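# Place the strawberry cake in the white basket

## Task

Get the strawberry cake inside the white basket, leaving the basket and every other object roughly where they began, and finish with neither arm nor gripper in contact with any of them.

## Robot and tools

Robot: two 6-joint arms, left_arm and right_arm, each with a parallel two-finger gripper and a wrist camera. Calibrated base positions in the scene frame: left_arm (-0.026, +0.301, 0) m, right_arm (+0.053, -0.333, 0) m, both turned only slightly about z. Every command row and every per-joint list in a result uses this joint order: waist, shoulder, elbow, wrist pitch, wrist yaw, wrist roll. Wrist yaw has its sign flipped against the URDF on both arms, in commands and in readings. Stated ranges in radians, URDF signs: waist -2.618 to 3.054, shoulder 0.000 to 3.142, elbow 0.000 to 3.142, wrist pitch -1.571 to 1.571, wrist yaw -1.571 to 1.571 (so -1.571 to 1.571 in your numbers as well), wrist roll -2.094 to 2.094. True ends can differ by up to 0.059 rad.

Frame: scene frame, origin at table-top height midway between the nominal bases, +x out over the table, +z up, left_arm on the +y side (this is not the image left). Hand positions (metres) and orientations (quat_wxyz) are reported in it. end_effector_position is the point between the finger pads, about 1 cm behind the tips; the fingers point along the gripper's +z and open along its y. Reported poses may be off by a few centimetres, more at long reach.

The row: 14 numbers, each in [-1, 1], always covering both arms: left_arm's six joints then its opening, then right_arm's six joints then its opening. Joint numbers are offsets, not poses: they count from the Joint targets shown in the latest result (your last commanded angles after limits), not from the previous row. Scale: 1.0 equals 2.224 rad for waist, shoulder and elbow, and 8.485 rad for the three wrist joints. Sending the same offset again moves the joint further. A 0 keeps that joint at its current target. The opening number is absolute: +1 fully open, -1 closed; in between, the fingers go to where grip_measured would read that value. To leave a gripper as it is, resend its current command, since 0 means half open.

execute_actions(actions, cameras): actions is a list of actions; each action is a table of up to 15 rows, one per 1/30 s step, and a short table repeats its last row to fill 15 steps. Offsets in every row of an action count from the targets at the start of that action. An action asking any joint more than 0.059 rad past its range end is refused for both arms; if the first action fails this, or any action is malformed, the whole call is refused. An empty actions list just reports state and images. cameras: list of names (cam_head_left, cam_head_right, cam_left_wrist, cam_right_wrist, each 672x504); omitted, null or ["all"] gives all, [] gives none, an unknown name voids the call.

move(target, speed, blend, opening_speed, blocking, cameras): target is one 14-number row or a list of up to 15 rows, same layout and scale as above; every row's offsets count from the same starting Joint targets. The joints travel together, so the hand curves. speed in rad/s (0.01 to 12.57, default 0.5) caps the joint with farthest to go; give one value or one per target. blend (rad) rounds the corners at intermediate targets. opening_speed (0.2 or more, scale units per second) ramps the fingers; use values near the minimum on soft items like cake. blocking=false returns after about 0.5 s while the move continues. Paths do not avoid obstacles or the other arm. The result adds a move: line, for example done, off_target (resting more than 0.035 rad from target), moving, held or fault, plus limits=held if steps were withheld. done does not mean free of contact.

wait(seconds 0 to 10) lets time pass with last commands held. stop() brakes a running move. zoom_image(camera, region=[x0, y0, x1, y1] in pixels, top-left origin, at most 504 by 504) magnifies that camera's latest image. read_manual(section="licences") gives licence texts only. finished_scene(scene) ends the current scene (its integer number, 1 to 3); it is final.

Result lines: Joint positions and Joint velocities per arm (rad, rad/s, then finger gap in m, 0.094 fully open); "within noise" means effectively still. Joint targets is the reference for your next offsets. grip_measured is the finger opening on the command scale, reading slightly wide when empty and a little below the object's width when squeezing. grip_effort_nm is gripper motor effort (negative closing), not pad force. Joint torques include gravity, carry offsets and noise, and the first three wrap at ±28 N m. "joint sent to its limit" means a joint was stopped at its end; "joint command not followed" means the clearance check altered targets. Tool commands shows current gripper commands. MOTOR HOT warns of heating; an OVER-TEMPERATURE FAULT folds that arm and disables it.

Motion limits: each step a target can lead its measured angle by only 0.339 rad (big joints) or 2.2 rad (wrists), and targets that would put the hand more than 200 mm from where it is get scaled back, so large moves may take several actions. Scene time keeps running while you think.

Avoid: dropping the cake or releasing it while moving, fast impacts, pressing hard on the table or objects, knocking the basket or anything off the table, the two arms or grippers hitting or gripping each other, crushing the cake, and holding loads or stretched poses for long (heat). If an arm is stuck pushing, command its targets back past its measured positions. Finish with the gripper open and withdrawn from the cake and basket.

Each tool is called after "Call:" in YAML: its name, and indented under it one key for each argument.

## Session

Call:
execute_actions:
  actions: []

Scene clock: 0.00 s.
left_arm: end_effector_position=(+0.3753, +0.2977, +0.1035) grip_measured=+1.000 grip_effort_nm=n/a end_effector_quat_wxyz=(+0.586, +0.042, +0.806, -0.072) | right_arm: end_effector_position=(+0.4622, -0.3357, +0.1305) grip_measured=+1.000 grip_effort_nm=n/a end_effector_quat_wxyz=(+0.634, +0.023, +0.773, -0.029)
Joint positions: left_arm=[0.077 1.568 0.393 0.855 -0.268 0.017 0.094] | right_arm=[0.031 1.561 0.381 0.982 -0.115 0.006 0.094]
Joint velocities: within noise
Joint torques (N m): no reading
Motor temperatures (°C): left_arm=[22 26 23 21 23 19 23] | right_arm=[23 25 24 29 23 21 20]
Heat: left arm: 26 °C; right arm: 29 °C.
Joint targets: left_arm=[0.077 1.563 0.398 0.849 -0.269 0.017] | right_arm=[0.031 1.558 0.384 0.971 -0.116 0.006]
Tool commands: left_gripper/opening=+1.0 right_gripper/opening=+1.0

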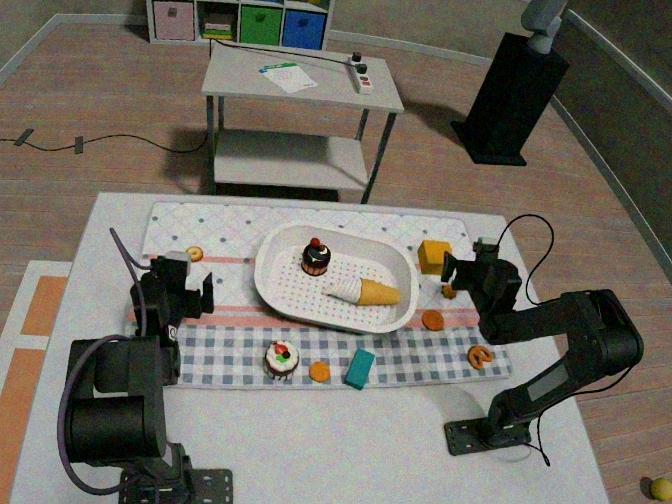

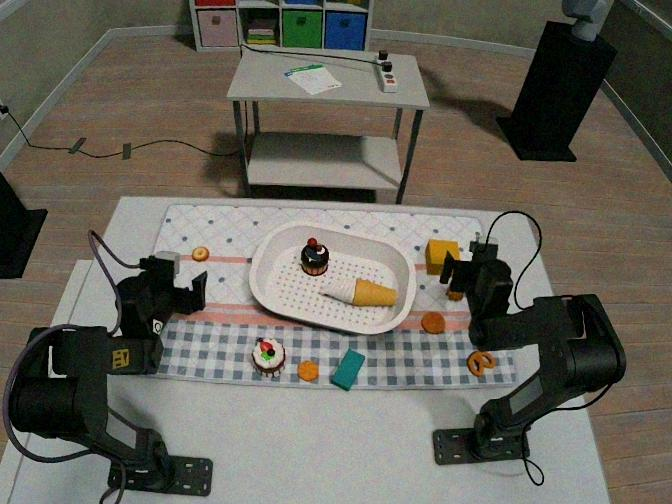

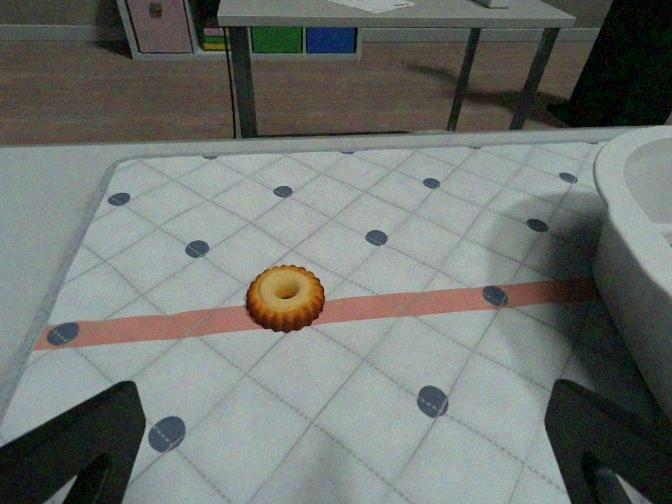

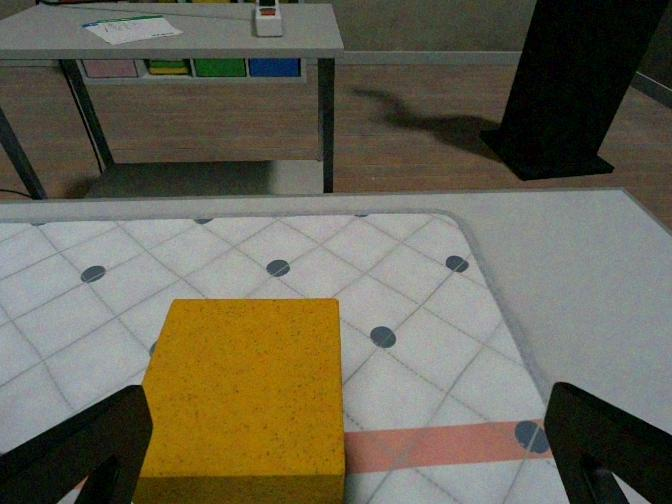

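Call:
move:
  target:
    - [-0.176,0.0166,0.3606,-0.1,0.0317,-0.002,1,0,0,0,0,0,0,1]
    - [-0.353,0.0688,0.5013,-0.2612,0.0317,-0.002,1,0,0,0,0,0,0,1]
  speed: 1.8
  blend: 0.3
  cameras: ["cam_left_wrist"]

Scene clock: 7.97 s.
left_arm: end_effector_position=(+0.2149, +0.1073, +0.1370) grip_measured=+1.000 grip_effort_nm=0.002 end_effector_quat_wxyz=(+0.003, +0.334, +0.943, -0.006) | right_arm: end_effector_position=(+0.4622, -0.3357, +0.1305) grip_measured=+1.000 grip_effort_nm=0.027 end_effector_quat_wxyz=(+0.634, +0.023, +0.773, -0.029)
Joint positions: left_arm=[-0.704 1.704 1.484 -1.342 -0.009 0.007 0.094] | right_arm=[0.031 1.561 0.381 0.982 -0.115 0.006 0.094]
Joint velocities: within noise
Joint torques (N m): left_arm=[-0.38 -6.08 8.09 0.13 0.08 -0.05] | right_arm=[0.03 -4.81 6.67 1.6 -0.05 0]
Motor temperatures (°C): left_arm=[22 26 24 23 23 19 23] | right_arm=[23 25 25 31 23 21 20]
Heat: left arm: 26 °C; right arm: 31 °C.
Joint targets: left_arm=[-0.708 1.716 1.514 -1.367 0.000 0.000] | right_arm=[0.031 1.558 0.384 0.971 -0.116 0.006]
move: done
Images, in order (width x height): cam_left_wrist 672x504.

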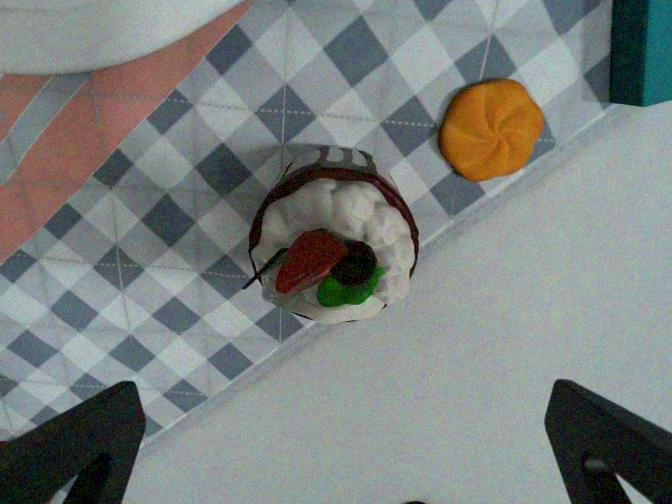

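Call:
move:
  target:
    - [0,0.0367,-0.1484,0.0482,0,0,1,0,0,0,0,0,0,1]
    - [0,0.0367,-0.1484,0.0482,0,0,0.2,0,0,0,0,0,0,1]
    - [0,0.0346,0.0391,-0.0014,0,0,0.2,0,0,0,0,0,0,1]
    - [0.071,0.2145,0.2968,-0.0216,0,-0.0613,0.2,0,0,0,0,0,0,1]
  speed: [0.7,0.7,0.8,0.9]
  blend: [0,0,0.12,0]
  opening_speed: 1.2
  cameras: ["cam_head_right","cam_left_wrist"]

Scene clock: 29.30 s.
left_arm: end_effector_position=(+0.3386, +0.0930, +0.1372) grip_measured=+0.405 grip_effort_nm=-1.028 end_effector_quat_wxyz=(+0.002, +0.003, +1.000, -0.004) | right_arm: end_effector_position=(+0.4622, -0.3357, +0.1305) grip_measured=+1.000 grip_effort_nm=0.027 end_effector_quat_wxyz=(+0.634, +0.023, +0.773, -0.029)
Joint positions: left_arm=[-0.548 2.181 2.143 -1.525 -0.005 -0.512 0.066] | right_arm=[0.031 1.561 0.381 0.982 -0.115 0.006 0.094]
Joint velocities: within noise
Joint torques (N m): left_arm=[-0.18 -10.18 8.03 0.1 0.04 -0.05] | right_arm=[0.05 -4.81 6.67 1.6 -0.05 -0.01]
Motor temperatures (°C): left_arm=[22 27 26 22 23 19 23] | right_arm=[23 26 26 32 23 21 20]
Heat: left arm: 27 °C; right arm: 32 °C.
Joint targets: left_arm=[-0.550 2.193 2.174 -1.550 0.000 -0.520] | right_arm=[0.031 1.558 0.384 0.971 -0.116 0.006]
move: done
Images, in order (width x height): cam_head_right 672x504, cam_left_wrist 672x504.

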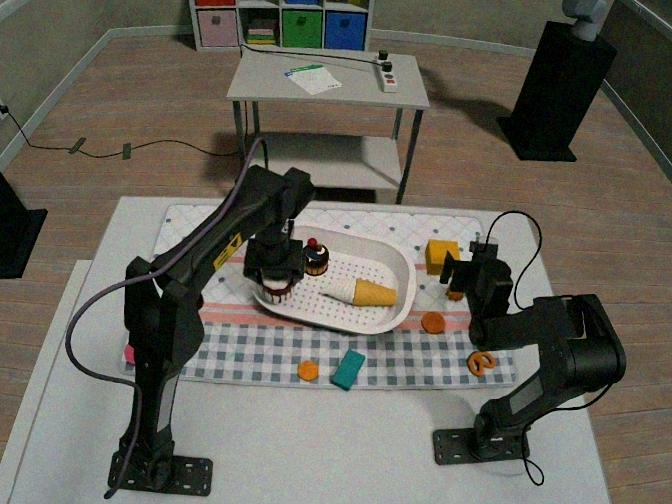

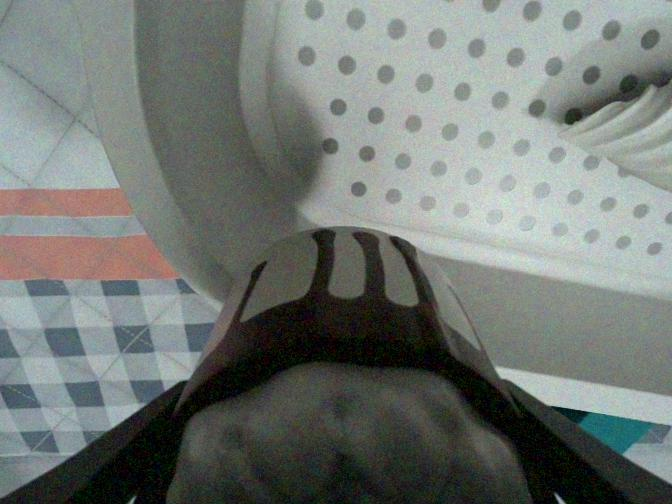

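Call:
move:
  target:
    - [0,0.1118,0.1201,-0.001,0,0,0.2,0,0,0,0,0,0,1]
    - [0,0.0953,0.0036,0.0238,0,0,0.2,0,0,0,0,0,0,1]
    - [0,0.0953,0.0036,0.0238,0,0,0.8,0,0,0,0,0,0,1]
    - [0,0.1118,0.1201,-0.001,0,0,0.8,0,0,0,0,0,0,1]
    - [0,0,0,0,0,0,0.8,0,0,0,0,0,0,1]
  speed: [0.6,0.4,0.5,0.6,0.8]
  blend: [0.04,0,0,0.1,0]
  opening_speed: 1.0
  cameras: ["cam_head_right","cam_left_wrist"]

Scene clock: 40.73 s.
left_arm: end_effector_position=(+0.3453, +0.0893, +0.1388) grip_measured=+0.798 grip_effort_nm=0.125 end_effector_quat_wxyz=(+0.008, +0.003, +1.000, -0.008) | right_arm: end_effector_position=(+0.4622, -0.3357, +0.1305) grip_measured=+1.000 grip_effort_nm=0.032 end_effector_quat_wxyz=(+0.634, +0.023, +0.773, -0.029)
Joint positions: left_arm=[-0.548 2.205 2.188 -1.532 -0.005 -0.512 0.084] | right_arm=[0.031 1.561 0.381 0.982 -0.115 0.006 0.094]
Joint velocities: within noise
Joint torques (N m): left_arm=[-0.16 -12.37 4.41 0.2 0.04 -0.06] | right_arm=[0.05 -4.79 6.65 1.6 -0.05 0]
Motor temperatures (°C): left_arm=[22 30 26 22 23 19 24] | right_arm=[23 26 26 33 23 21 20]
Heat: left arm: 30 °C; right arm: 33 °C.
Joint targets: left_arm=[-0.550 2.193 2.174 -1.550 0.000 -0.520] | right_arm=[0.031 1.558 0.384 0.971 -0.116 0.006]
move: done; target 3's new numbers were sent with left_arm's wrist pitch 0.050 rad from that target
Images, in order (width x height): cam_head_right 672x504, cam_left_wrist 672x504.

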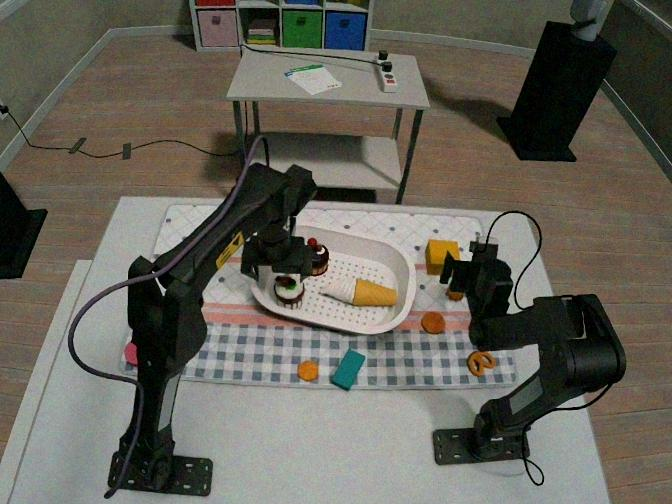

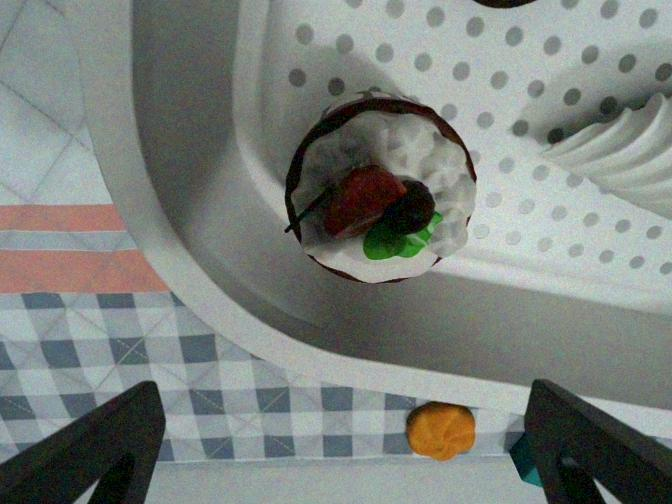

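Call:
finished_scene:
  scene: 2

The scene is finished: the task was done.


## Next scene

The same job, from a new start.

Call:
execute_actions:
  actions: []
  cameras: ["cam_head_right"]

Scene clock: 0.00 s.
left_arm: end_effector_position=(+0.3701, +0.3334, +0.1050) grip_measured=+1.000 grip_effort_nm=n/a end_effector_quat_wxyz=(+0.593, -0.053, +0.803, +0.032) | right_arm: end_effector_position=(+0.4655, -0.3440, +0.1221) grip_measured=+1.000 grip_effort_nm=n/a end_effector_quat_wxyz=(+0.618, +0.034, +0.785, -0.032)
Joint positions: left_arm=[0.018 1.543 0.359 0.885 0.068 -0.032 0.094] | right_arm=[0.01 1.573 0.405 0.93 -0.111 0.019 0.094]
Joint velocities: within noise
Joint torques (N m): no reading
Motor temperatures (°C): left_arm=[22 24 22 20 23 19 23] | right_arm=[23 22 23 26 23 21 20]
Heat: left arm: 24 °C; right arm: 26 °C.
Joint targets: left_arm=[0.018 1.538 0.364 0.880 0.068 -0.032] | right_arm=[0.010 1.570 0.408 0.918 -0.112 0.019]
Tool commands: left_gripper/opening=+1.0 right_gripper/opening=+1.0
Images, in order (width x height): cam_head_right 672x504.

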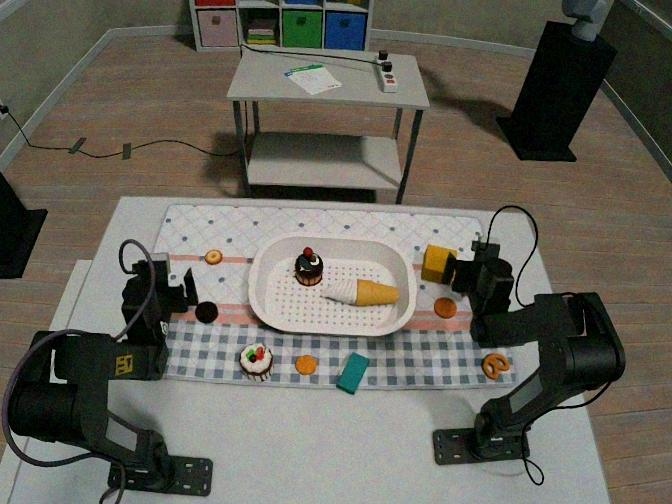

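Call:
move:
  target:
    - [-0.153,0.0279,0.3759,-0.1037,-0.008,0.0038,1,0,0,0,0,0,0,1]
    - [-0.3067,0.04,0.4726,-0.2638,-0.008,0.0038,1,0,0,0,0,0,0,1]
  speed: 1.8
  blend: 0.3
  cameras: ["cam_left_wrist"]

Scene clock: 9.27 s.
left_arm: end_effector_position=(+0.2058, +0.1346, +0.1364) grip_measured=+1.000 grip_effort_nm=0.002 end_effector_quat_wxyz=(+0.004, +0.306, +0.952, +0.002) | right_arm: end_effector_position=(+0.4655, -0.3440, +0.1221) grip_measured=+1.000 grip_effort_nm=0.027 end_effector_quat_wxyz=(+0.618, +0.034, +0.785, -0.032)
Joint positions: left_arm=[-0.659 1.616 1.386 -1.334 0.006 -0.006 0.094] | right_arm=[0.01 1.573 0.405 0.93 -0.111 0.019 0.094]
Joint velocities: within noise
Joint torques (N m): left_arm=[-0.46 -5.44 7.98 0.11 -0.05 0.1] | right_arm=[0.05 -5 6.61 1.54 -0.05 -0.01]
Motor temperatures (°C): left_arm=[22 25 22 23 23 19 23] | right_arm=[23 22 23 29 23 21 20]
Heat: left arm: 25 °C; right arm: 29 °C.
Joint targets: left_arm=[-0.664 1.627 1.415 -1.359 0.000 0.000] | right_arm=[0.010 1.570 0.408 0.918 -0.112 0.019]
move: done
Images, in order (width x height): cam_left_wrist 672x504.

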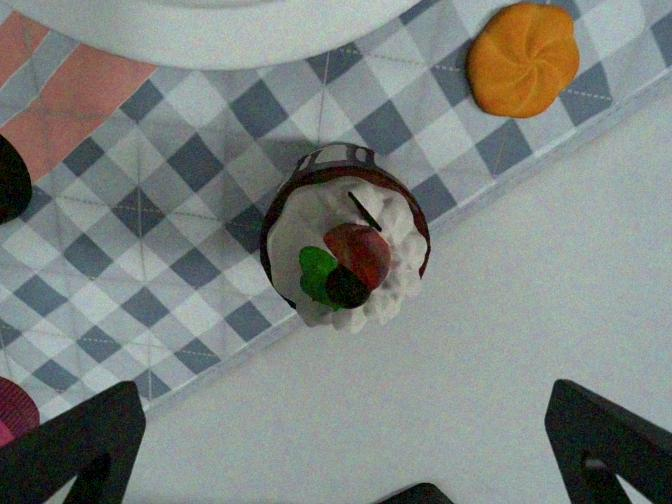

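Call:
move:
  target:
    - [-0.0045,0.0344,-0.154,0.0494,0,0,1,0,0,0,0,0,0,1]
    - [-0.0045,0.0344,-0.154,0.0494,0,0,0.2,0,0,0,0,0,0,1]
    - [-0.0045,0.0223,0.0226,0,0,0,0.2,0,0,0,0,0,0,1]
    - [0.0459,0.2085,0.2685,-0.0158,0,-0.0627,0.2,0,0,0,0,0,0,1]
  speed: [0.8,0.7,0.8,0.9]
  blend: [0,0,0.1,0]
  opening_speed: 1.2
  cameras: ["cam_head_right","cam_left_wrist"]

Scene clock: 26.73 s.
left_arm: end_effector_position=(+0.3186, +0.1001, +0.1362) grip_measured=+0.405 grip_effort_nm=-1.028 end_effector_quat_wxyz=(+0.003, +0.004, +1.000, +0.001) | right_arm: end_effector_position=(+0.4655, -0.3440, +0.1221) grip_measured=+1.000 grip_effort_nm=0.027 end_effector_quat_wxyz=(+0.618, +0.034, +0.785, -0.032)
Joint positions: left_arm=[-0.563 2.08 1.981 -1.468 0.005 -0.523 0.066] | right_arm=[0.01 1.573 0.405 0.93 -0.111 0.019 0.094]
Joint velocities: within noise
Joint torques (N m): left_arm=[0.05 -9.77 8.03 0.08 -0.04 -0.06] | right_arm=[0.03 -5.01 6.6 1.53 -0.05 -0.01]
Motor temperatures (°C): left_arm=[22 26 23 22 23 19 23] | right_arm=[23 23 24 31 23 21 20]
Heat: left arm: 26 °C; right arm: 31 °C.
Joint targets: left_arm=[-0.562 2.091 2.012 -1.493 0.000 -0.532] | right_arm=[0.010 1.570 0.408 0.918 -0.112 0.019]
move: done
Images, in order (width x height): cam_head_right 672x504, cam_left_wrist 672x504.

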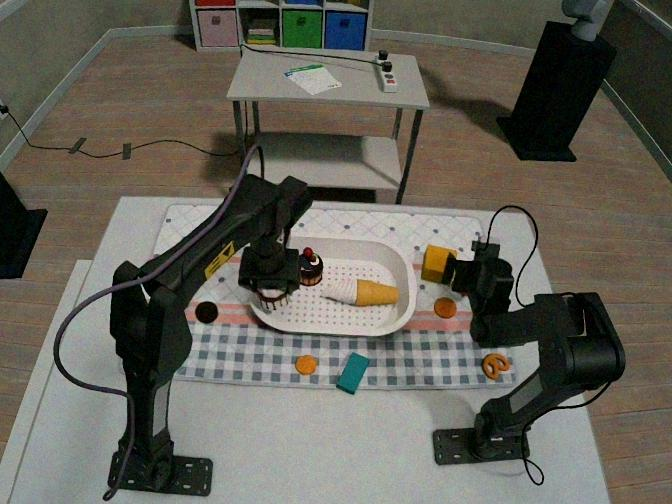

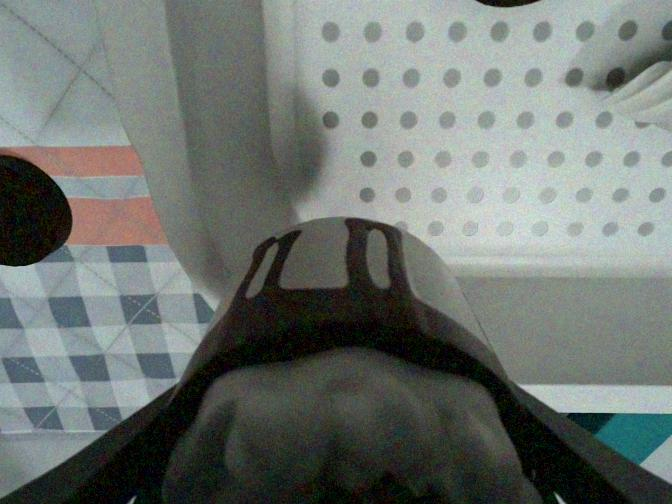

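Call:
move:
  target:
    - [-0.005,0.0871,0.1048,-0.0045,0,0,0.2,0,0,0,0,0,0,1]
    - [-0.005,0.0827,-0.0279,0.0286,0,0,0.2,0,0,0,0,0,0,1]
    - [-0.005,0.0827,-0.0279,0.0286,0,0,0.78,0,0,0,0,0,0,1]
    - [-0.005,0.0871,0.1048,-0.0045,0,0,0.78,0,0,0,0,0,0,1]
  speed: [0.6,0.4,0.5,0.7]
  blend: [0.04,0,0,0]
  opening_speed: 1.0
  cameras: ["cam_head_right","cam_left_wrist"]

Scene clock: 38.73 s.
left_arm: end_effector_position=(+0.3545, +0.0766, +0.1187) grip_measured=+0.778 grip_effort_nm=0.115 end_effector_quat_wxyz=(+0.007, +0.006, +1.000, -0.001) | right_arm: end_effector_position=(+0.4655, -0.3440, +0.1221) grip_measured=+1.000 grip_effort_nm=0.027 end_effector_quat_wxyz=(+0.618, +0.034, +0.785, -0.032)
Joint positions: left_arm=[-0.567 2.275 2.224 -1.506 0.005 -0.525 0.084] | right_arm=[0.01 1.573 0.405 0.93 -0.111 0.019 0.094]
Joint velocities: within noise
Joint torques (N m): left_arm=[-0.58 -11.45 7.19 0.12 -0.04 -0.06] | right_arm=[0.05 -5 6.6 1.53 -0.05 0]
Motor temperatures (°C): left_arm=[22 28 24 21 23 19 23] | right_arm=[23 23 24 32 23 21 20]
Heat: left arm: 28 °C; right arm: 32 °C.
Joint targets: left_arm=[-0.573 2.284 2.245 -1.531 0.000 -0.532] | right_arm=[0.010 1.570 0.408 0.918 -0.112 0.019]
move: done
Images, in order (width x height): cam_head_right 672x504, cam_left_wrist 672x504.

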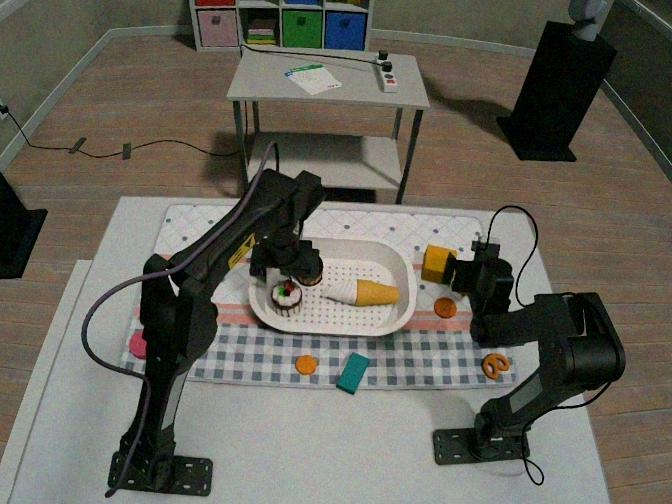

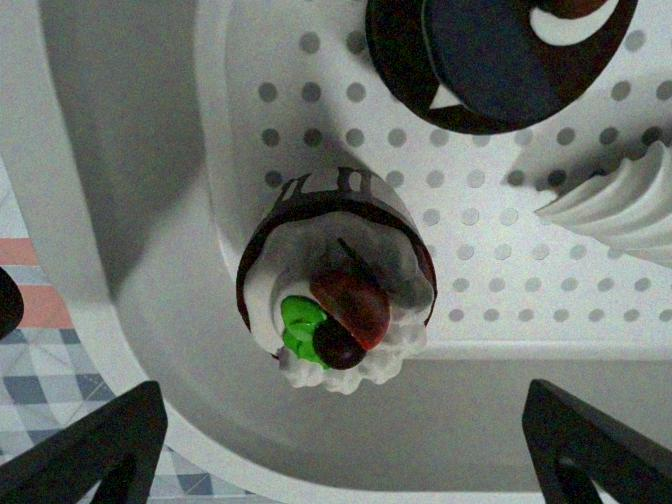

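Call:
finished_scene:
  scene: 3

The scene is finished: the task was done.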